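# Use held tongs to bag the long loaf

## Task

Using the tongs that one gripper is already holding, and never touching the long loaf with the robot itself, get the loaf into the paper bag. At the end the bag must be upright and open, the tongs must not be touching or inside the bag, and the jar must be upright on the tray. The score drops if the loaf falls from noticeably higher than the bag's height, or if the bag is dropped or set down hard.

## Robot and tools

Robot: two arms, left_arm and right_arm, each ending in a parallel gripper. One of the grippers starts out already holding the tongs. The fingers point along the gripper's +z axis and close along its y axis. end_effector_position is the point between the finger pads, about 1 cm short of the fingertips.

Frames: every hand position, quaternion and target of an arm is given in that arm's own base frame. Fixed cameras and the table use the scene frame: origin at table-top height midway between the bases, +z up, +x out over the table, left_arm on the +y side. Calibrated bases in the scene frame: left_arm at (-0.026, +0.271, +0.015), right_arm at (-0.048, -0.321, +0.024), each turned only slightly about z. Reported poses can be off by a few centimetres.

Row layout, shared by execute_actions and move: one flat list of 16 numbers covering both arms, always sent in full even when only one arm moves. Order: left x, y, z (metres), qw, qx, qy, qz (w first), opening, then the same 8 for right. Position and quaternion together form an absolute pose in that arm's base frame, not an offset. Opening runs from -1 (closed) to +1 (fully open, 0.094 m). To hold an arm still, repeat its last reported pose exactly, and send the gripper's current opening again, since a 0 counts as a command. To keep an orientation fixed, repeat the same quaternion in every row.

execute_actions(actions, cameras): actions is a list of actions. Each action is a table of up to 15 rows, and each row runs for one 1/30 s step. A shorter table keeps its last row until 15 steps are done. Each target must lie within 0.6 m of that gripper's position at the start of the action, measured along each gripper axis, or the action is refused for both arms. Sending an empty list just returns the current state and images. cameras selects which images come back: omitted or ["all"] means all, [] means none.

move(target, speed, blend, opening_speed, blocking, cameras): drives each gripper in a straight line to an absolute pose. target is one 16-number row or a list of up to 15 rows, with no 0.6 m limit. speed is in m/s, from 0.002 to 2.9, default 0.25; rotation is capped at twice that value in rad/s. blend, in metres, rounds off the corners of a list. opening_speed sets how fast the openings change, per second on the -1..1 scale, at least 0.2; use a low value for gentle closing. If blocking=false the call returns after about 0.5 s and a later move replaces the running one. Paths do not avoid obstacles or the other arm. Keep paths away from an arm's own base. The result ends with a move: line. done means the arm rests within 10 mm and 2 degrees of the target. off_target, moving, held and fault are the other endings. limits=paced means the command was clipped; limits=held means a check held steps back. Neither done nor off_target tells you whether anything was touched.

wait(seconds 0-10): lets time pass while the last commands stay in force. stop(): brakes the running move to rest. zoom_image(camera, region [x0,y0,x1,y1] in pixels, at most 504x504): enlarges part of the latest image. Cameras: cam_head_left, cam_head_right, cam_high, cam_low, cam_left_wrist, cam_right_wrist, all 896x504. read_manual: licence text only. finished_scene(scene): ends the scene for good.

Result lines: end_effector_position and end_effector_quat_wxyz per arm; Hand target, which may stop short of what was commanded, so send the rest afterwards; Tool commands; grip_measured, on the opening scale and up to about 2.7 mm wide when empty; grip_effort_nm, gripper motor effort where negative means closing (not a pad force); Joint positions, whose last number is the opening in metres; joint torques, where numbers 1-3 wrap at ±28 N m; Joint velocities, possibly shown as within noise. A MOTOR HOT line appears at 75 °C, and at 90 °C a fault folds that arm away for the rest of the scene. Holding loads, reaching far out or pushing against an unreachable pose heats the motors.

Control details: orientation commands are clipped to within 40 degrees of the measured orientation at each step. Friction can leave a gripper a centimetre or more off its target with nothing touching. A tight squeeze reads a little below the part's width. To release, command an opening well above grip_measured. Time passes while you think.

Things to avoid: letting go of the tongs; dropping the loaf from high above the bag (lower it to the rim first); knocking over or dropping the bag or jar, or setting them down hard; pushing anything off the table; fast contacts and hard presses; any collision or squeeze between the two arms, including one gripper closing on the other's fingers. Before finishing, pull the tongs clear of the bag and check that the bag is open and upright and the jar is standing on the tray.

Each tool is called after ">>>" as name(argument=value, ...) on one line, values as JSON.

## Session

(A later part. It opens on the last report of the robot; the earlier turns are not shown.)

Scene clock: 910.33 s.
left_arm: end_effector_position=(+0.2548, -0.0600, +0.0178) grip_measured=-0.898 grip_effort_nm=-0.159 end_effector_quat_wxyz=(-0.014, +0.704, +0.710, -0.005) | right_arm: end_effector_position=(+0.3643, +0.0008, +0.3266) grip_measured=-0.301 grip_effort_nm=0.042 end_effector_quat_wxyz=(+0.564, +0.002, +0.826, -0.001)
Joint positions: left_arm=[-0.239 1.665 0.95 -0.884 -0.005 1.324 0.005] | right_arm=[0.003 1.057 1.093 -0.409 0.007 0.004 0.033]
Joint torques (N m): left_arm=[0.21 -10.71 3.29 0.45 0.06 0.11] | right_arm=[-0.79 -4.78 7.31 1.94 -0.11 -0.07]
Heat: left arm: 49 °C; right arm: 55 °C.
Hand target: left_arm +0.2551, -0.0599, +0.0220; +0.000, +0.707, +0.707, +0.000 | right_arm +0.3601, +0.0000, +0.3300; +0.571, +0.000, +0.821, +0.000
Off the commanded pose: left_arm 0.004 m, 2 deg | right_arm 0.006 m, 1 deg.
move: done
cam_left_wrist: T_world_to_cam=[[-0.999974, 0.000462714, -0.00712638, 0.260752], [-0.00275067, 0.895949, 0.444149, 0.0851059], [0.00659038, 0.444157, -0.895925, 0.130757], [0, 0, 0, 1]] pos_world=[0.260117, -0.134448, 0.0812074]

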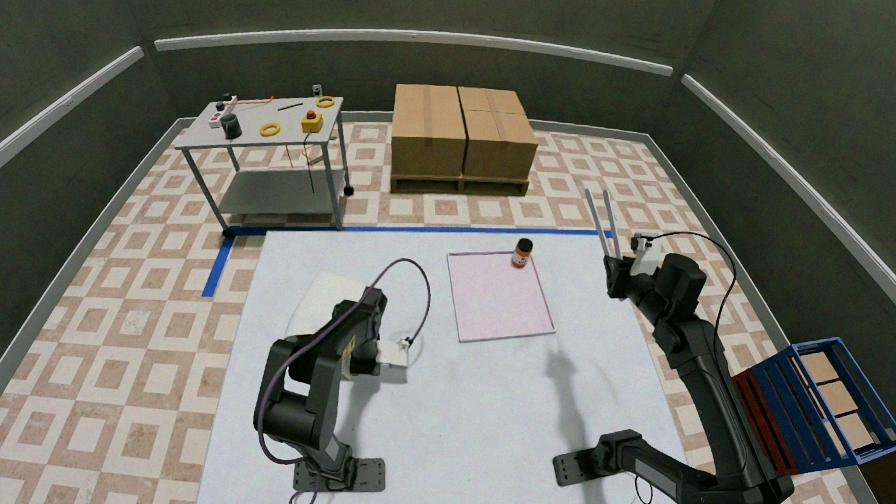

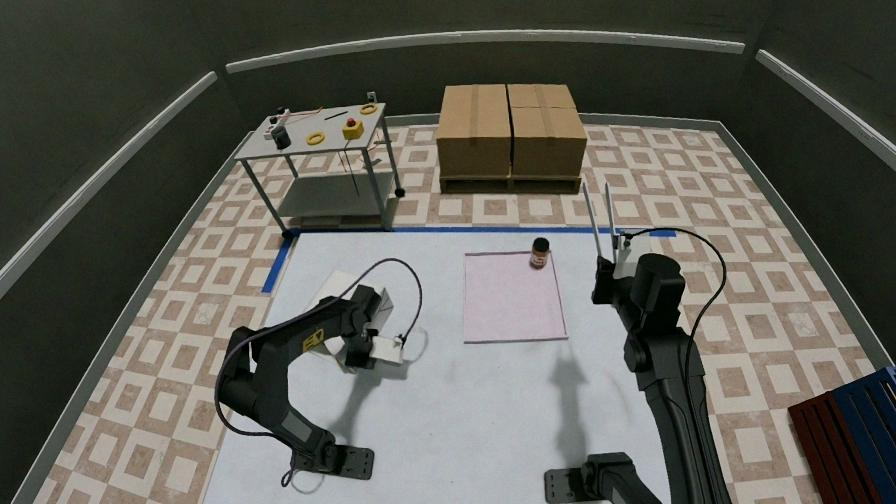

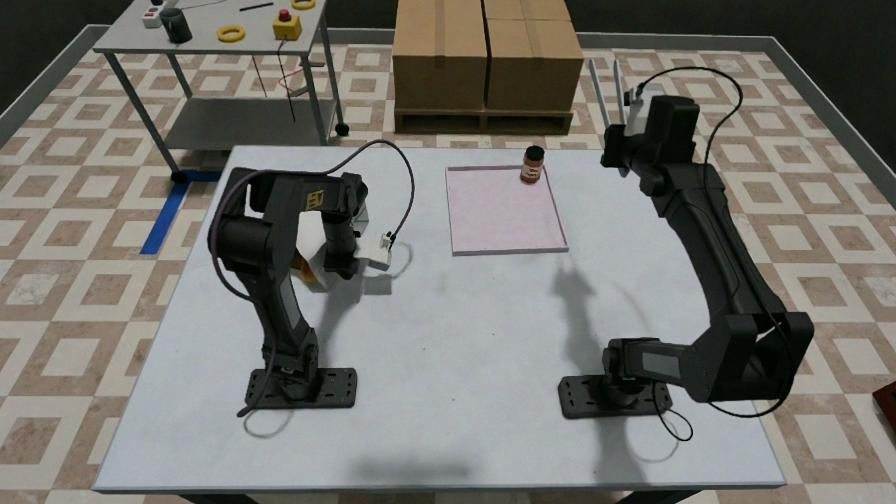

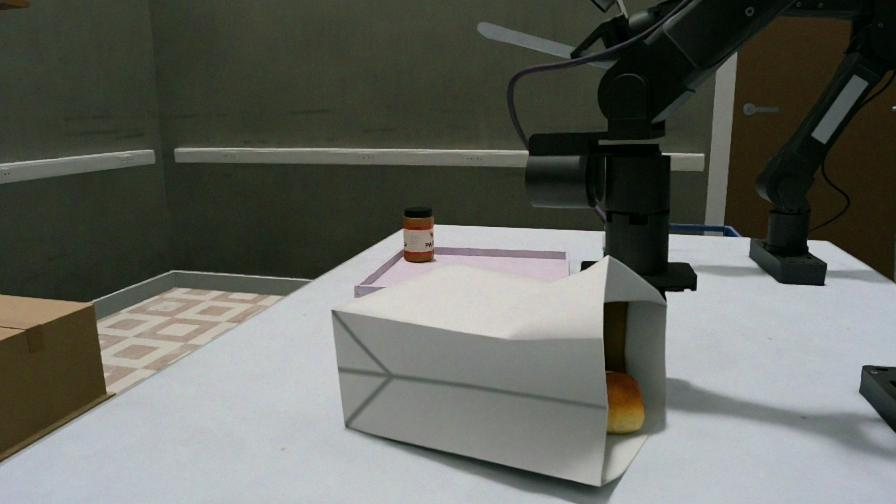

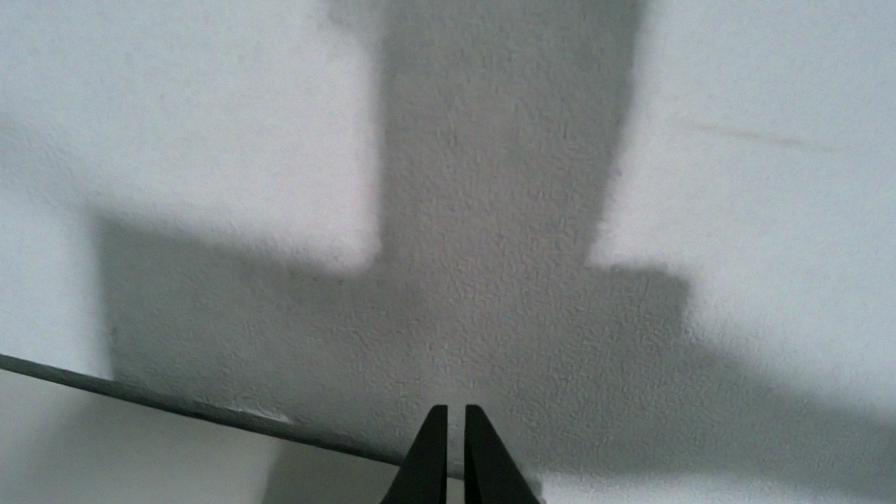

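>>> move(target=[[0.285,0.02,0.022,0,0.7071,0.7071,0,-0.9,0.36,0.0,0.33,0.57,0,0.82,0,-0.3]], speed=0.1, cameras=["cam_head_left","cam_head_right","cam_high","cam_low","cam_left_wrist"])

Scene clock: 915.63 s.
left_arm: end_effector_position=(+0.2767, +0.0199, +0.0217) grip_measured=-0.898 grip_effort_nm=-0.159 end_effector_quat_wxyz=(-0.004, +0.704, +0.710, +0.000) | right_arm: end_effector_position=(+0.3643, +0.0008, +0.3266) grip_measured=-0.301 grip_effort_nm=0.037 end_effector_quat_wxyz=(+0.564, +0.002, +0.826, -0.001)
Joint positions: left_arm=[0.064 1.694 1.001 -0.884 -0.006 1.626 0.005] | right_arm=[0.003 1.057 1.093 -0.409 0.007 0.004 0.033]
Joint torques (N m): left_arm=[0.12 -5.93 6.8 0.4 0.05 0.11] | right_arm=[-0.79 -4.78 7.31 1.95 -0.11 -0.07]
Heat: left arm: 49 °C; right arm: 55 °C.
Hand target: left_arm +0.2848, +0.0200, +0.0221; +0.000, +0.707, +0.707, +0.000 | right_arm +0.3601, +0.0000, +0.3300; +0.571, +0.000, +0.821, +0.000
Off the commanded pose: left_arm 0.008 m, 1 deg | right_arm 0.006 m, 1 deg.
move: done
cam_left_wrist: T_world_to_cam=[[-0.999641, -0.000770707, -0.0267725, 0.28304], [-0.0124319, 0.898735, 0.438315, 0.014614], [0.0237236, 0.438491, -0.898422, 0.0940082], [0, 0, 0, 1]] pos_world=[0.28089, -0.0541378, 0.0856312]

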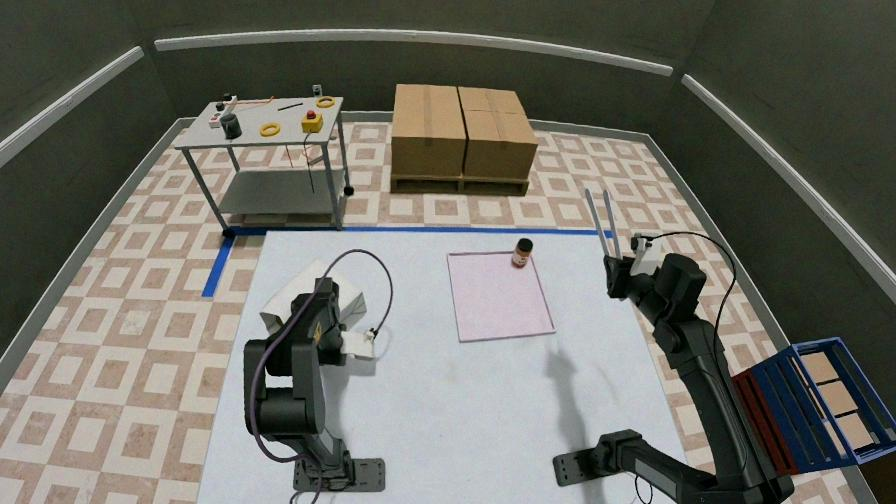

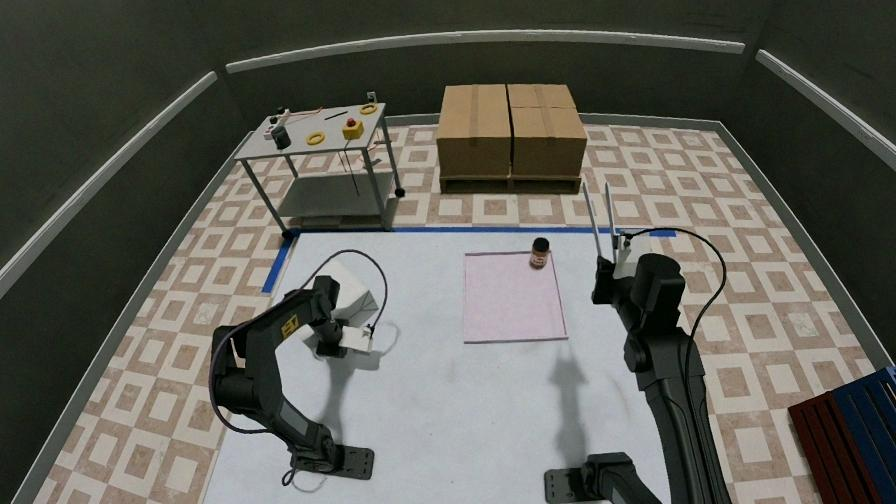

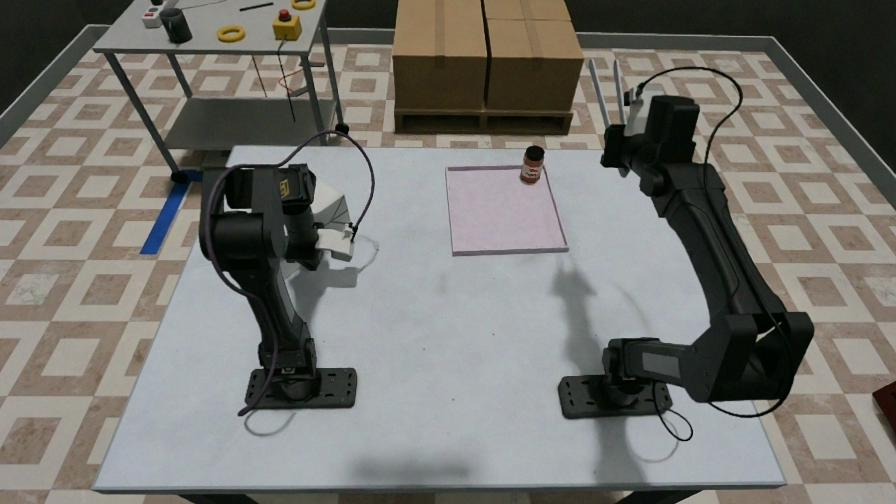

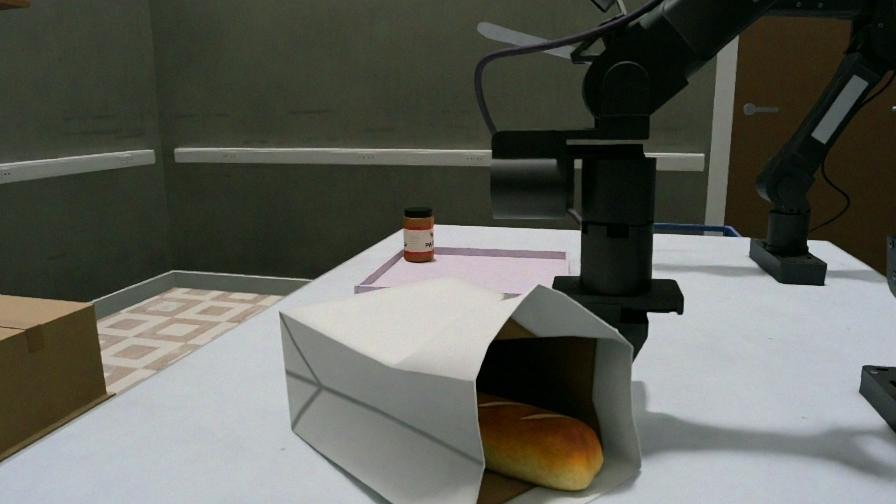

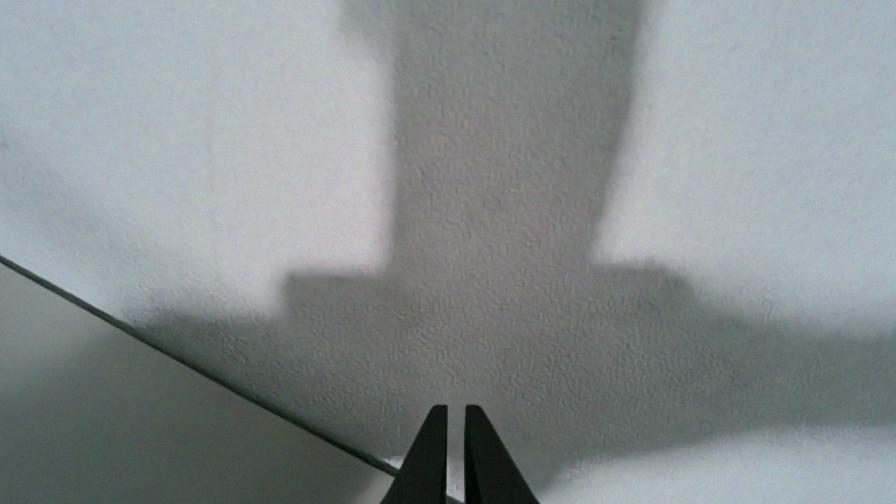

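>>> move(target=[[0.28,-0.02,0.06,0,0.7071,0.7071,0,-0.9,0.36,0.0,0.33,0.57,0,0.82,0,-0.3],[0.30,0.0,0.26,0.2,0.3,0.92,-0.1,-0.5,0.36,0.0,0.33,0.57,0,0.82,0,-0.3],[0.34,0.07,0.30,0.473,0.282,0.819,-0.163,0,0.36,0.0,0.33,0.57,0,0.82,0,-0.3],[0.33,0.07,0.22,0.2418,-0.2418,0.6645,-0.6645,0,0.36,0.0,0.33,0.57,0,0.82,0,-0.3]], speed=0.25, cameras=["cam_high","cam_low","cam_left_wrist"])

Scene clock: 938.23 s.
left_arm: end_effector_position=(+0.3293, +0.0673, +0.2252) grip_measured=-0.002 grip_effort_nm=0.081 end_effector_quat_wxyz=(+0.261, -0.241, +0.682, -0.640) | right_arm: end_effector_position=(+0.3643, +0.0008, +0.3266) grip_measured=-0.301 grip_effort_nm=0.037 end_effector_quat_wxyz=(+0.564, +0.002, +0.826, -0.001)
Joint positions: left_arm=[0.756 1.84 1.274 -1.576 1.516 0.619 0.047] | right_arm=[0.003 1.057 1.093 -0.409 0.007 0.004 0.033]
Joint torques (N m): left_arm=[0.5 -7.28 3.21 -0.37 0.76 0.01] | right_arm=[-0.79 -4.78 7.31 1.95 -0.11 -0.07]
Heat: left arm: 46 °C; right arm: 55 °C.
Hand target: left_arm +0.3302, +0.0698, +0.2200; +0.253, -0.259, +0.669, -0.649 | right_arm +0.3601, +0.0000, +0.3300; +0.571, +0.000, +0.821, +0.000
Off the commanded pose: left_arm 0.006 m, 4 deg | right_arm 0.006 m, 1 deg.
joint sent to its limit (left arm) — joint 4 (wrist pitch), lower limit. The joint targets are off in orientation, not in position.
move: off_target (left_arm); target 2's new opening was sent with left_arm's hand 0.016 m and 2 deg from that target
cam_left_wrist: T_world_to_cam=[[0.0114421, -0.0963904, 0.995278, -0.215585], [-0.961703, -0.273658, -0.015447, 0.377157], [0.273855, -0.956985, -0.0958302, 0.0857272], [0, 0, 0, 1]] pos_world=[0.341703, 0.164471, 0.228608]

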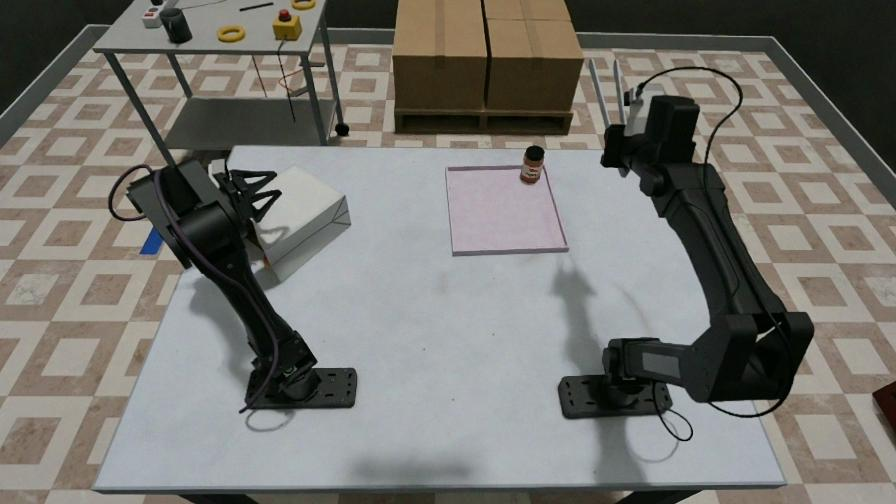

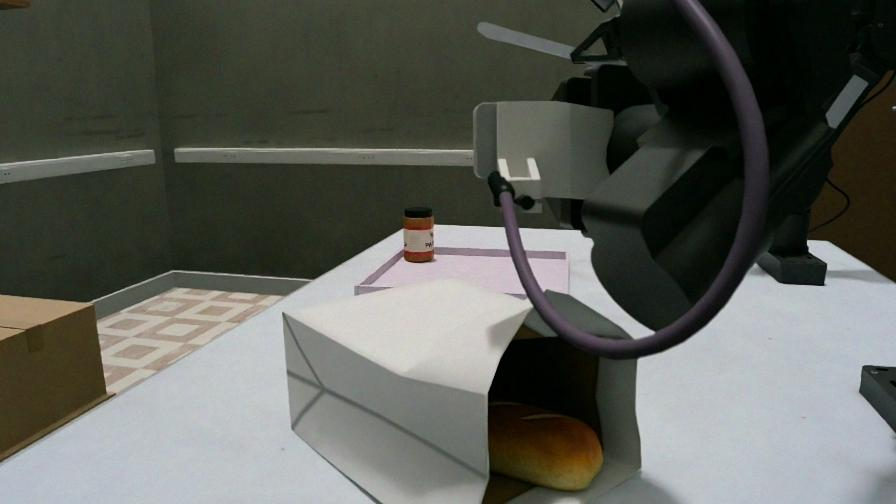

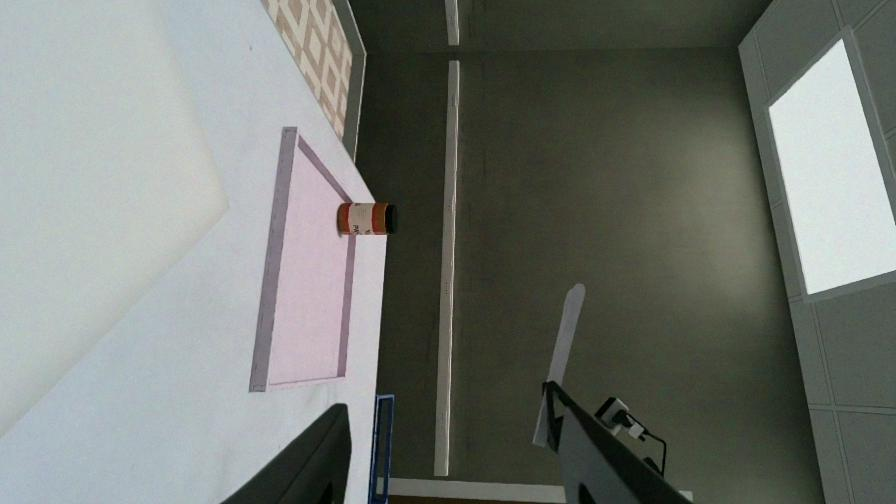

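>>> move(target=[[0.26,0.19,0.20,0.4545,-0.4545,0.5417,-0.5417,0.3,0.36,0.0,0.33,0.57,0,0.82,0,-0.3]], speed=0.2, cameras=["cam_high","cam_low","cam_left_wrist"])

Scene clock: 959.73 s.
left_arm: end_effector_position=(+0.2597, +0.1894, +0.1985) grip_measured=+0.298 grip_effort_nm=0.090 end_effector_quat_wxyz=(+0.391, -0.415, +0.574, -0.588) | right_arm: end_effector_position=(+0.3643, +0.0008, +0.3266) grip_measured=-0.301 grip_effort_nm=0.032 end_effector_quat_wxyz=(+0.564, +0.002, +0.826, -0.001)
Joint positions: left_arm=[1.214 1.84 1.106 -1.508 1.569 0.632 0.061] | right_arm=[0.003 1.057 1.093 -0.409 0.007 0.004 0.033]
Joint torques (N m): left_arm=[0.16 -9.59 3.02 -0.18 0.74 0.18] | right_arm=[-0.79 -4.77 7.31 1.95 -0.11 -0.07]
Heat: left arm: 47 °C; right arm: 55 °C.
Hand target: left_arm +0.2594, +0.1902, +0.2000; +0.409, -0.405, +0.575, -0.582 | right_arm +0.3601, +0.0000, +0.3300; +0.571, +0.000, +0.821, +0.000
Off the commanded pose: left_arm 0.002 m, 11 deg | right_arm 0.006 m, 1 deg.
joint sent to its limit (left arm) — joint 5 (wrist yaw), upper limit. The joint targets are off in orientation, not in position.
move: off_target (left_arm)
cam_left_wrist: T_world_to_cam=[[0.0440213, 0.016785, 0.99889, -0.207025], [-0.721185, -0.691382, 0.0434005, 0.348215], [0.691343, -0.722295, -0.0183304, 0.0507535], [0, 0, 0, 1]] pos_world=[0.225153, 0.280884, 0.192613]

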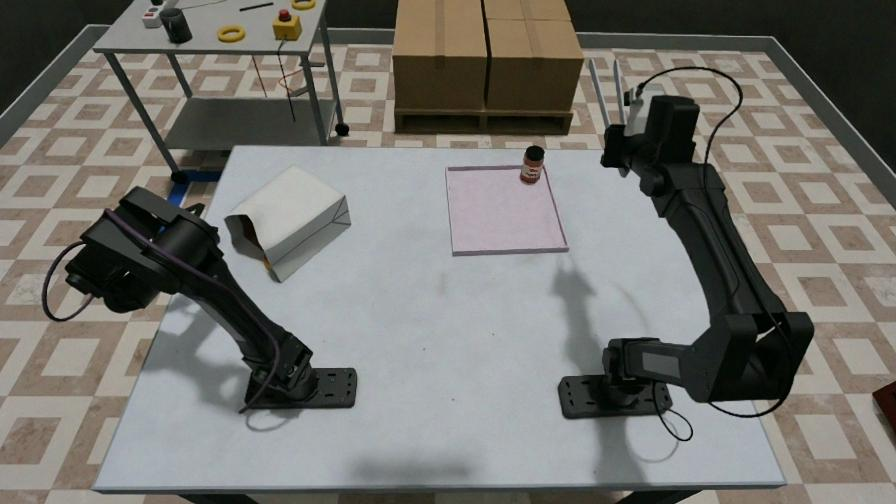

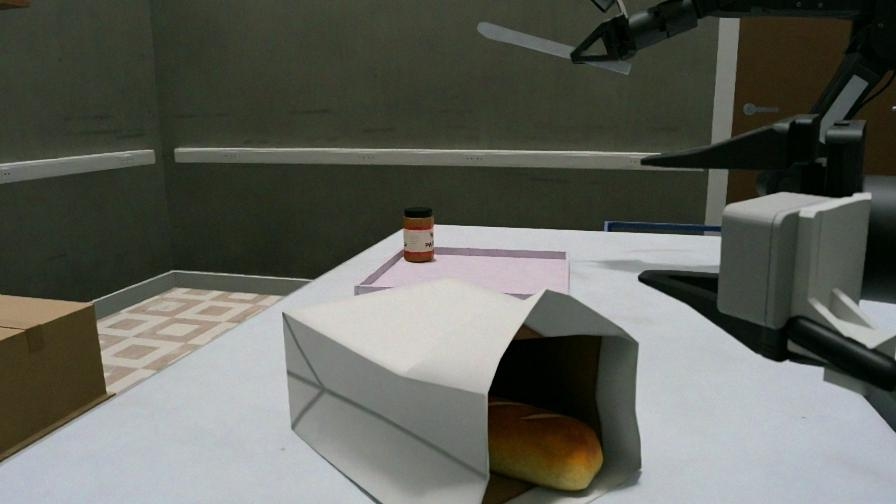

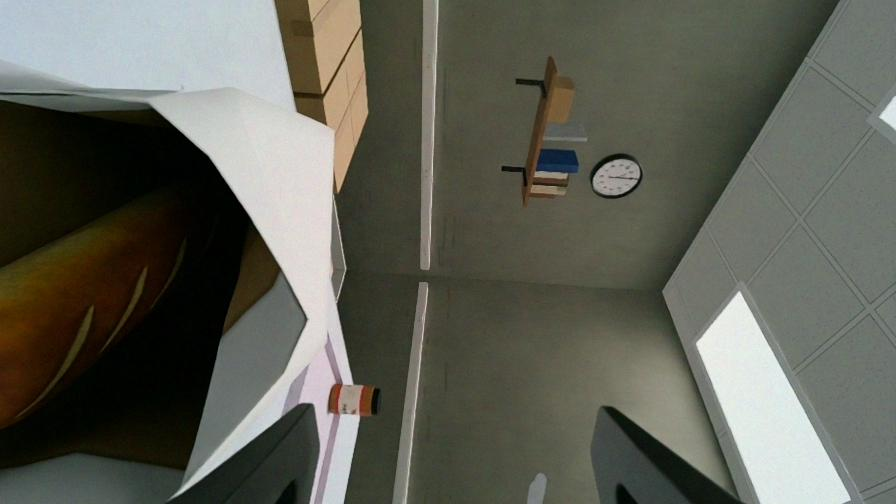

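>>> move(target=[[0.2515,0.182,0.122,0.38,-0.38,0.5964,-0.5964,0.3,0.36,0.0,0.33,0.57,0,0.82,0,-0.3]], speed=0.1, cameras=["cam_low","cam_left_wrist"])

Scene clock: 976.13 s.
left_arm: end_effector_position=(+0.2509, +0.1761, +0.1250) grip_measured=+0.298 grip_effort_nm=0.085 end_effector_quat_wxyz=(+0.374, -0.396, +0.603, -0.582) | right_arm: end_effector_position=(+0.3643, +0.0008, +0.3266) grip_measured=-0.301 grip_effort_nm=0.037 end_effector_quat_wxyz=(+0.564, +0.002, +0.826, -0.001)
Joint positions: left_arm=[1.226 2.084 1.041 -1.578 1.487 1.043 0.061] | right_arm=[0.003 1.057 1.093 -0.409 0.007 0.004 0.033]
Joint torques (N m): left_arm=[0.36 -7.35 4.21 -0.84 0.32 0.21] | right_arm=[-0.79 -4.77 7.31 1.95 -0.11 -0.07]
Heat: left arm: 48 °C; right arm: 55 °C.
Hand target: left_arm +0.2517, +0.1817, +0.1220; +0.380, -0.395, +0.603, -0.580 | right_arm +0.3601, +0.0000, +0.3300; +0.571, +0.000, +0.821, +0.000
Off the commanded pose: left_arm 0.007 m, 3 deg | right_arm 0.006 m, 1 deg.
joint sent to its limit (left arm) — joint 4 (wrist pitch), lower limit. The joint targets are off in orientation, not in position.
move: off_target (left_arm)
cam_left_wrist: T_world_to_cam=[[0.0693809, -0.0293383, 0.997159, -0.13111], [-0.76078, -0.648126, 0.0338649, 0.339403], [0.645291, -0.760968, -0.0672876, 0.0704029], [0, 0, 0, 1]] pos_world=[0.221877, 0.269704, 0.123981]

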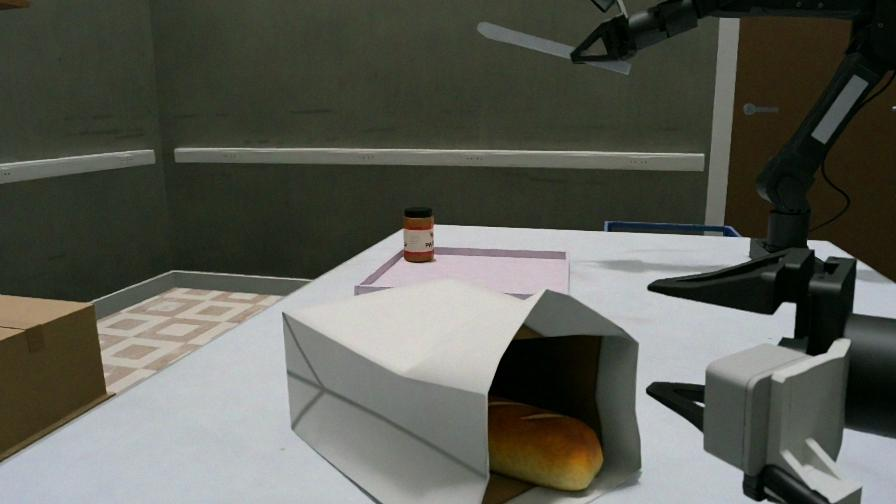

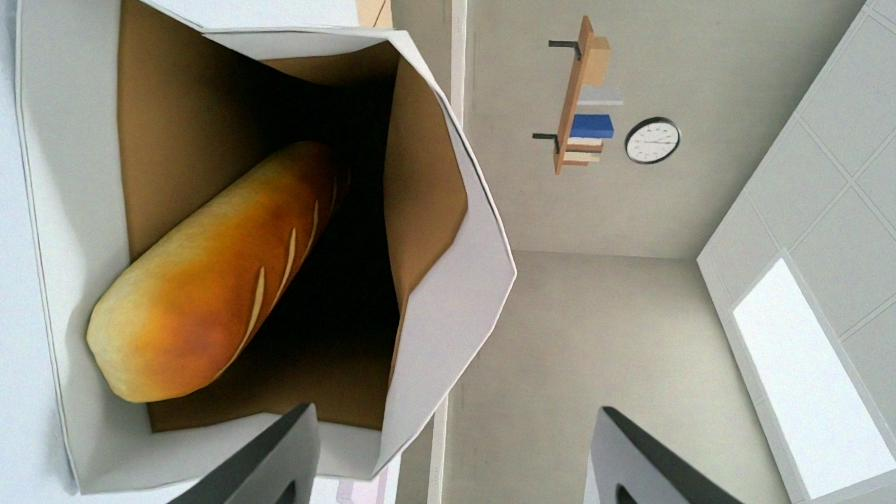

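>>> move(target=[0.324,0.145,0.122,0.38,-0.38,0.5964,-0.5964,0.3,0.36,0.0,0.33,0.57,0,0.82,0,-0.3], speed=0.06, cameras=["cam_left_wrist","cam_low","cam_high"])

Scene clock: 1016.57 s.
left_arm: end_effector_position=(+0.3190, +0.1404, +0.1259) grip_measured=+0.298 grip_effort_nm=0.085 end_effector_quat_wxyz=(+0.326, -0.320, +0.630, -0.628) | right_arm: end_effector_position=(+0.3643, +0.0008, +0.3266) grip_measured=-0.301 grip_effort_nm=0.042 end_effector_quat_wxyz=(+0.564, +0.002, +0.826, -0.001)
Joint positions: left_arm=[0.948 2.161 1.191 -1.492 1.572 0.9 0.061] | right_arm=[0.003 1.057 1.093 -0.409 0.007 0.004 0.033]
Joint torques (N m): left_arm=[-0.32 -8.12 4.52 -0.52 0.58 -0.01] | right_arm=[-0.79 -4.78 7.31 1.95 -0.11 -0.07]
Heat: left arm: 44 °C; right arm: 56 °C.
Hand target: left_arm +0.3232, +0.1452, +0.1221; +0.328, -0.324, +0.625, -0.630 | right_arm +0.3601, +0.0000, +0.3300; +0.571, +0.000, +0.821, +0.000
Off the commanded pose: left_arm 0.008 m, 11 deg | right_arm 0.006 m, 1 deg.
joint sent to its limit (left arm) — joint 5 (wrist yaw), upper limit. The joint targets are off in orientation, not in position.
move: off_target (left_arm)
cam_left_wrist: T_world_to_cam=[[0.0175255, -0.0324482, 0.99932, -0.121048], [-0.877193, -0.480138, -0.000206472, 0.385868], [0.479818, -0.876593, -0.036878, 0.0645452], [0, 0, 0, 1]] pos_world=[0.309632, 0.237922, 0.123425]
Images, in order (width x height): cam_high 896x504, cam_low 896x504, cam_left_wrist 896x504.

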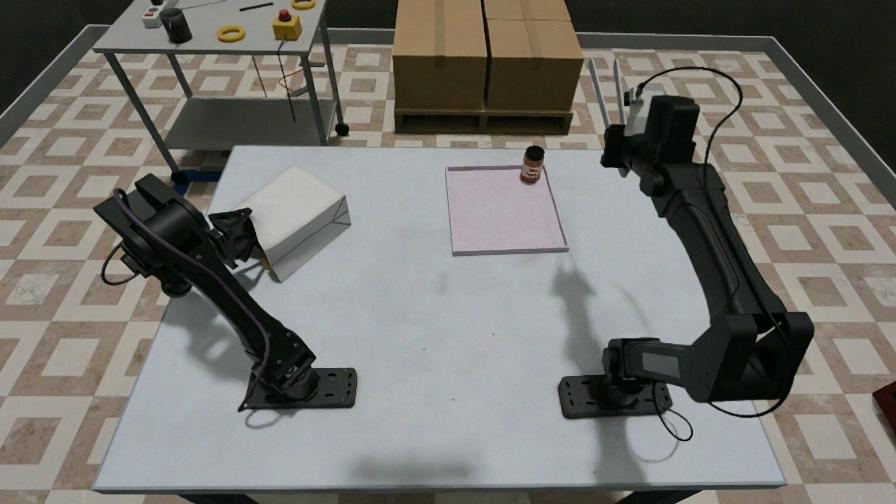

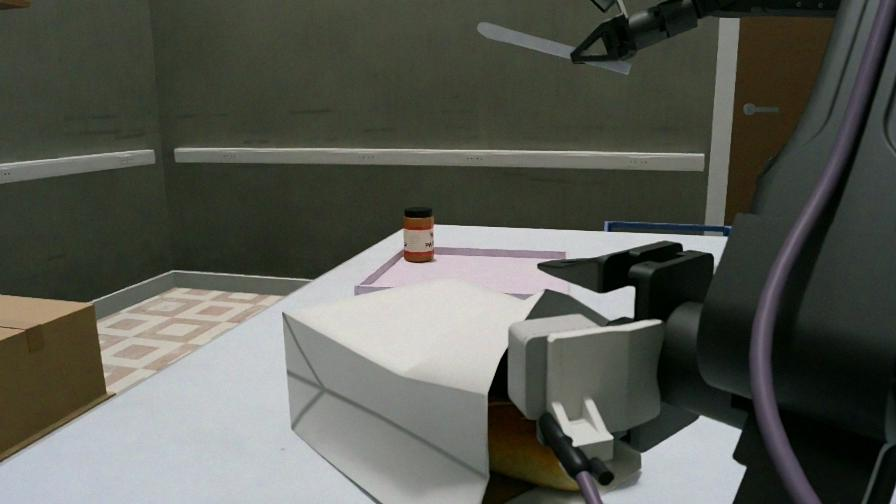

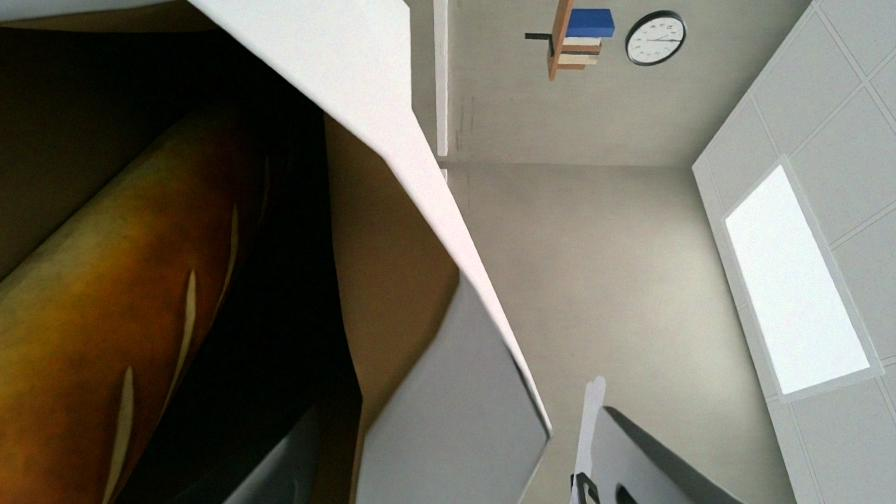

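>>> move(target=[0.3232,0.1452,0.1221,0.328,-0.324,0.625,-0.63,-1,0.36,0.0,0.33,0.57,0,0.82,0,-0.3], speed=0.06, opening_speed=0.5, cameras=["cam_left_wrist","cam_low"])

Scene clock: 1024.33 s.
left_arm: end_effector_position=(+0.3190, +0.1405, +0.1260) grip_measured=-0.986 grip_effort_nm=-0.769 end_effector_quat_wxyz=(+0.324, -0.322, +0.629, -0.629) | right_arm: end_effector_position=(+0.3643, +0.0008, +0.3266) grip_measured=-0.301 grip_effort_nm=0.037 end_effector_quat_wxyz=(+0.564, +0.002, +0.826, -0.001)
Joint positions: left_arm=[0.948 2.161 1.191 -1.492 1.572 0.894 0.001] | right_arm=[0.003 1.057 1.093 -0.409 0.007 0.004 0.033]
Joint torques (N m): left_arm=[-0.17 -8.46 4.29 -0.46 0.5 0.04] | right_arm=[-0.77 -4.78 7.3 1.94 -0.11 -0.07]
Heat: left arm: 45 °C; right arm: 56 °C.
Hand target: left_arm +0.3229, +0.1451, +0.1222; +0.328, -0.324, +0.625, -0.630 | right_arm +0.3601, +0.0000, +0.3301; +0.571, +0.000, +0.821, +0.000
Off the commanded pose: left_arm 0.007 m, 1 deg | right_arm 0.006 m, 1 deg.
joint sent to its limit (left arm) — joint 5 (wrist yaw), upper limit. The joint targets still meet the commanded pose.
move: done
cam_left_wrist: T_world_to_cam=[[0.0210775, -0.0270147, 0.999413, -0.123049], [-0.877024, -0.480415, 0.00551042, 0.385172], [0.479984, -0.876625, -0.0338184, 0.0641066], [0, 0, 0, 1]] pos_world=[0.309628, 0.237916, 0.123023]
Images, in order (width x height): cam_low 896x504, cam_left_wrist 896x504.

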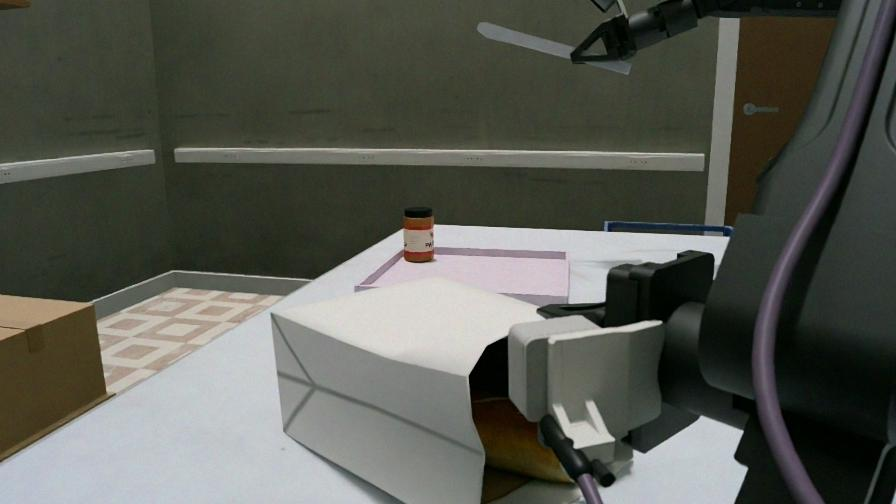

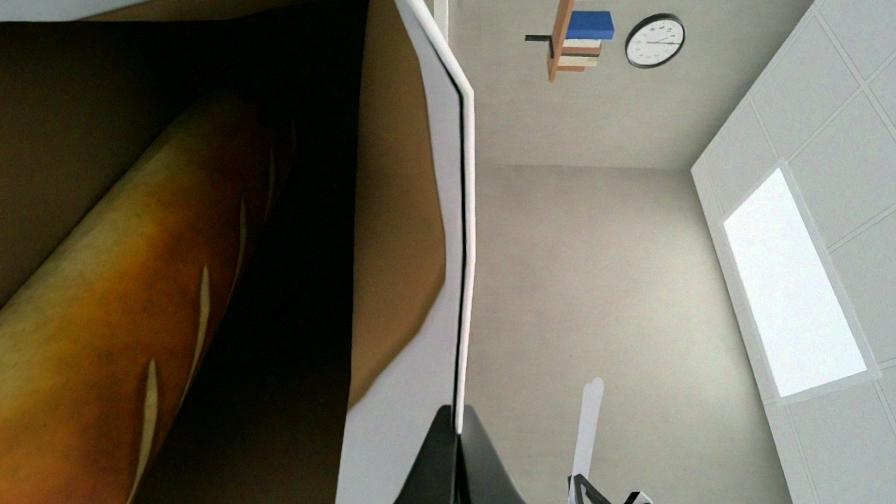

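>>> move(target=[[0.343,0.129,0.182,0.285,-0.355,0.708,-0.538,-1,0.36,0.0,0.33,0.57,0,0.82,0,-0.3],[0.372,0.104,0.222,0.241,-0.383,0.776,-0.439,-1,0.36,0.0,0.33,0.57,0,0.82,0,-0.3],[0.406,0.076,0.245,0.193,-0.404,0.831,-0.332,-1,0.36,0.0,0.33,0.57,0,0.82,0,-0.3]], speed=0.07, blend=0.01)

Scene clock: 1052.47 s.
left_arm: end_effector_position=(+0.3993, +0.0759, +0.2390) grip_measured=-0.986 grip_effort_nm=-0.764 end_effector_quat_wxyz=(+0.189, -0.408, +0.831, -0.327) | right_arm: end_effector_position=(+0.3643, +0.0008, +0.3265) grip_measured=-0.301 grip_effort_nm=0.042 end_effector_quat_wxyz=(+0.563, +0.002, +0.826, -0.001)
Joint positions: left_arm=[0.453 1.689 1.643 -1.068 0.649 -0.615 0.001] | right_arm=[0.003 1.057 1.093 -0.409 0.007 0.004 0.033]
Joint torques (N m): left_arm=[-0.31 -7.51 8.43 0.92 0.49 0.01] | right_arm=[-0.79 -4.78 7.3 1.95 -0.11 -0.07]
Heat: left arm: 47 °C; right arm: 56 °C.
Hand target: left_arm +0.4057, +0.0760, +0.2448; +0.193, -0.404, +0.830, -0.332 | right_arm +0.3600, +0.0000, +0.3300; +0.571, +0.000, +0.821, +0.000
Off the commanded pose: left_arm 0.009 m, 1 deg | right_arm 0.006 m, 1 deg.
move: done
cam_left_wrist: T_world_to_cam=[[0.568776, -0.473191, 0.672744, -0.346236], [-0.784719, -0.557225, 0.271508, 0.329321], [0.246395, -0.682342, -0.688258, 0.207742], [0, 0, 0, 1]] pos_world=[0.404168, 0.161421, 0.286495]
cam_right_wrist: T_world_to_cam=[[-0.00281066, -0.999859, 0.0165427, -0.00224055], [-0.726683, -0.00932222, -0.68691, 0.528771], [0.686967, -0.013952, -0.726554, 0.0749541], [0, 0, 0, 1]] pos_world=[0.332751, 0.00373484, 0.417713]

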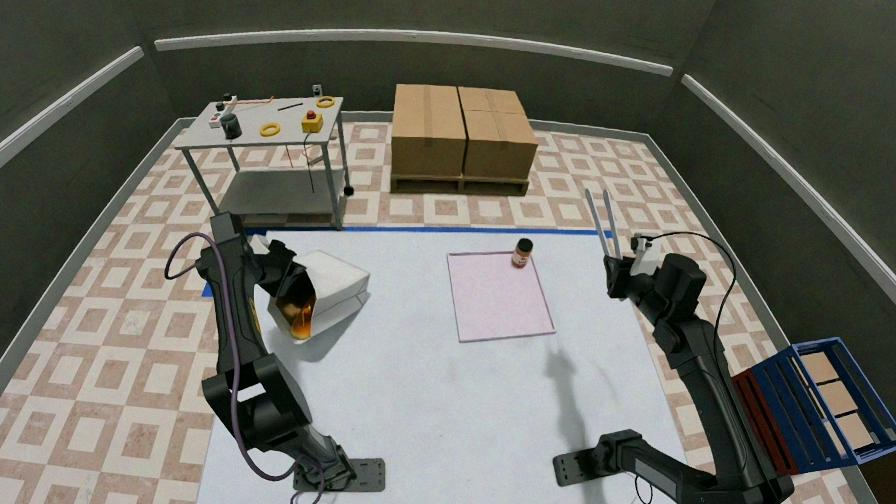

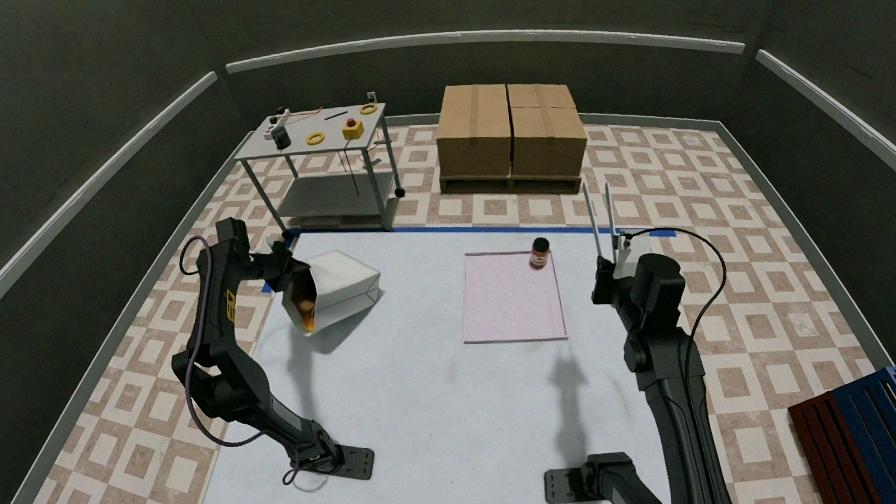

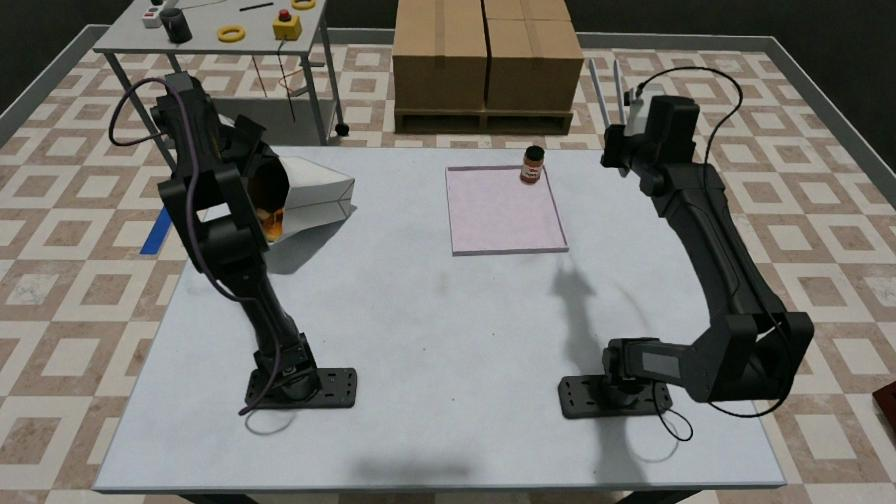

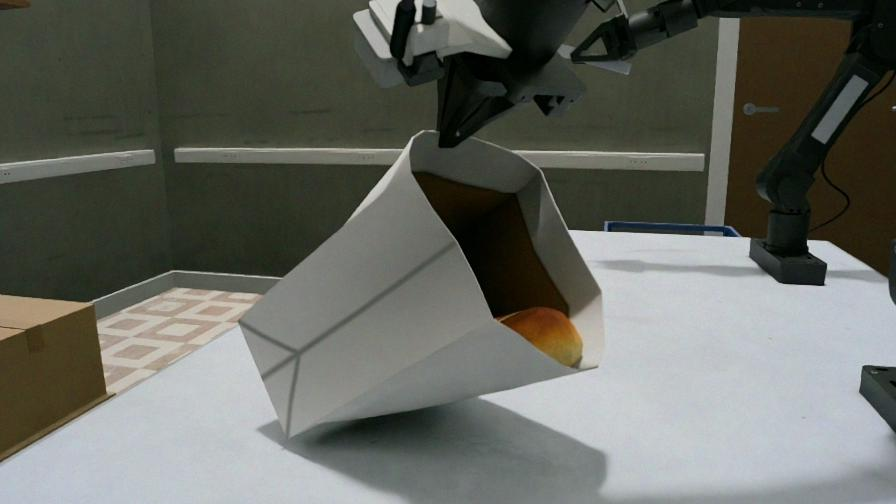

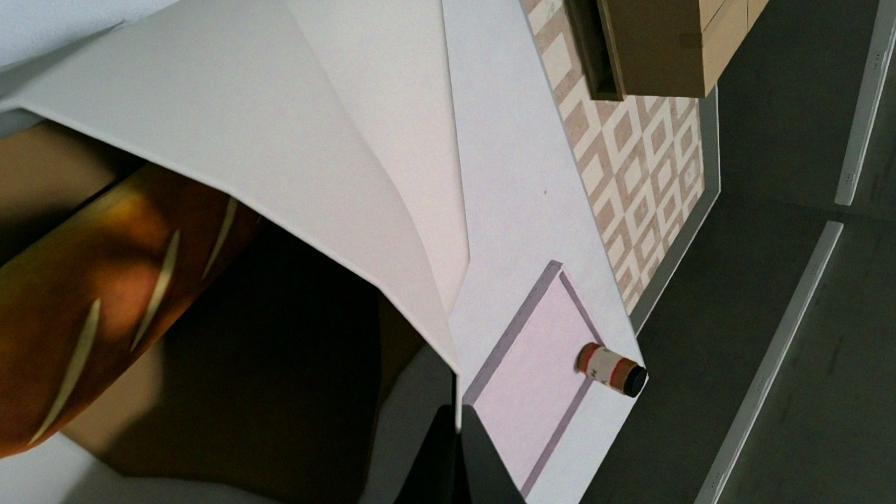

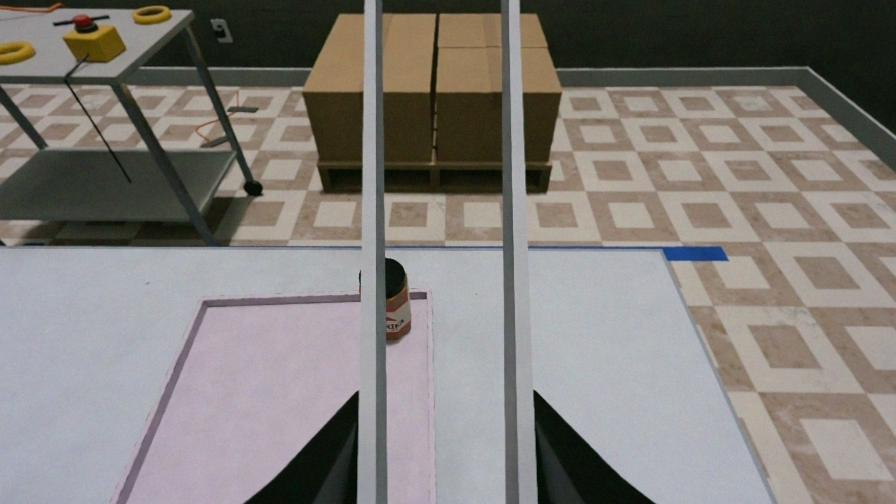

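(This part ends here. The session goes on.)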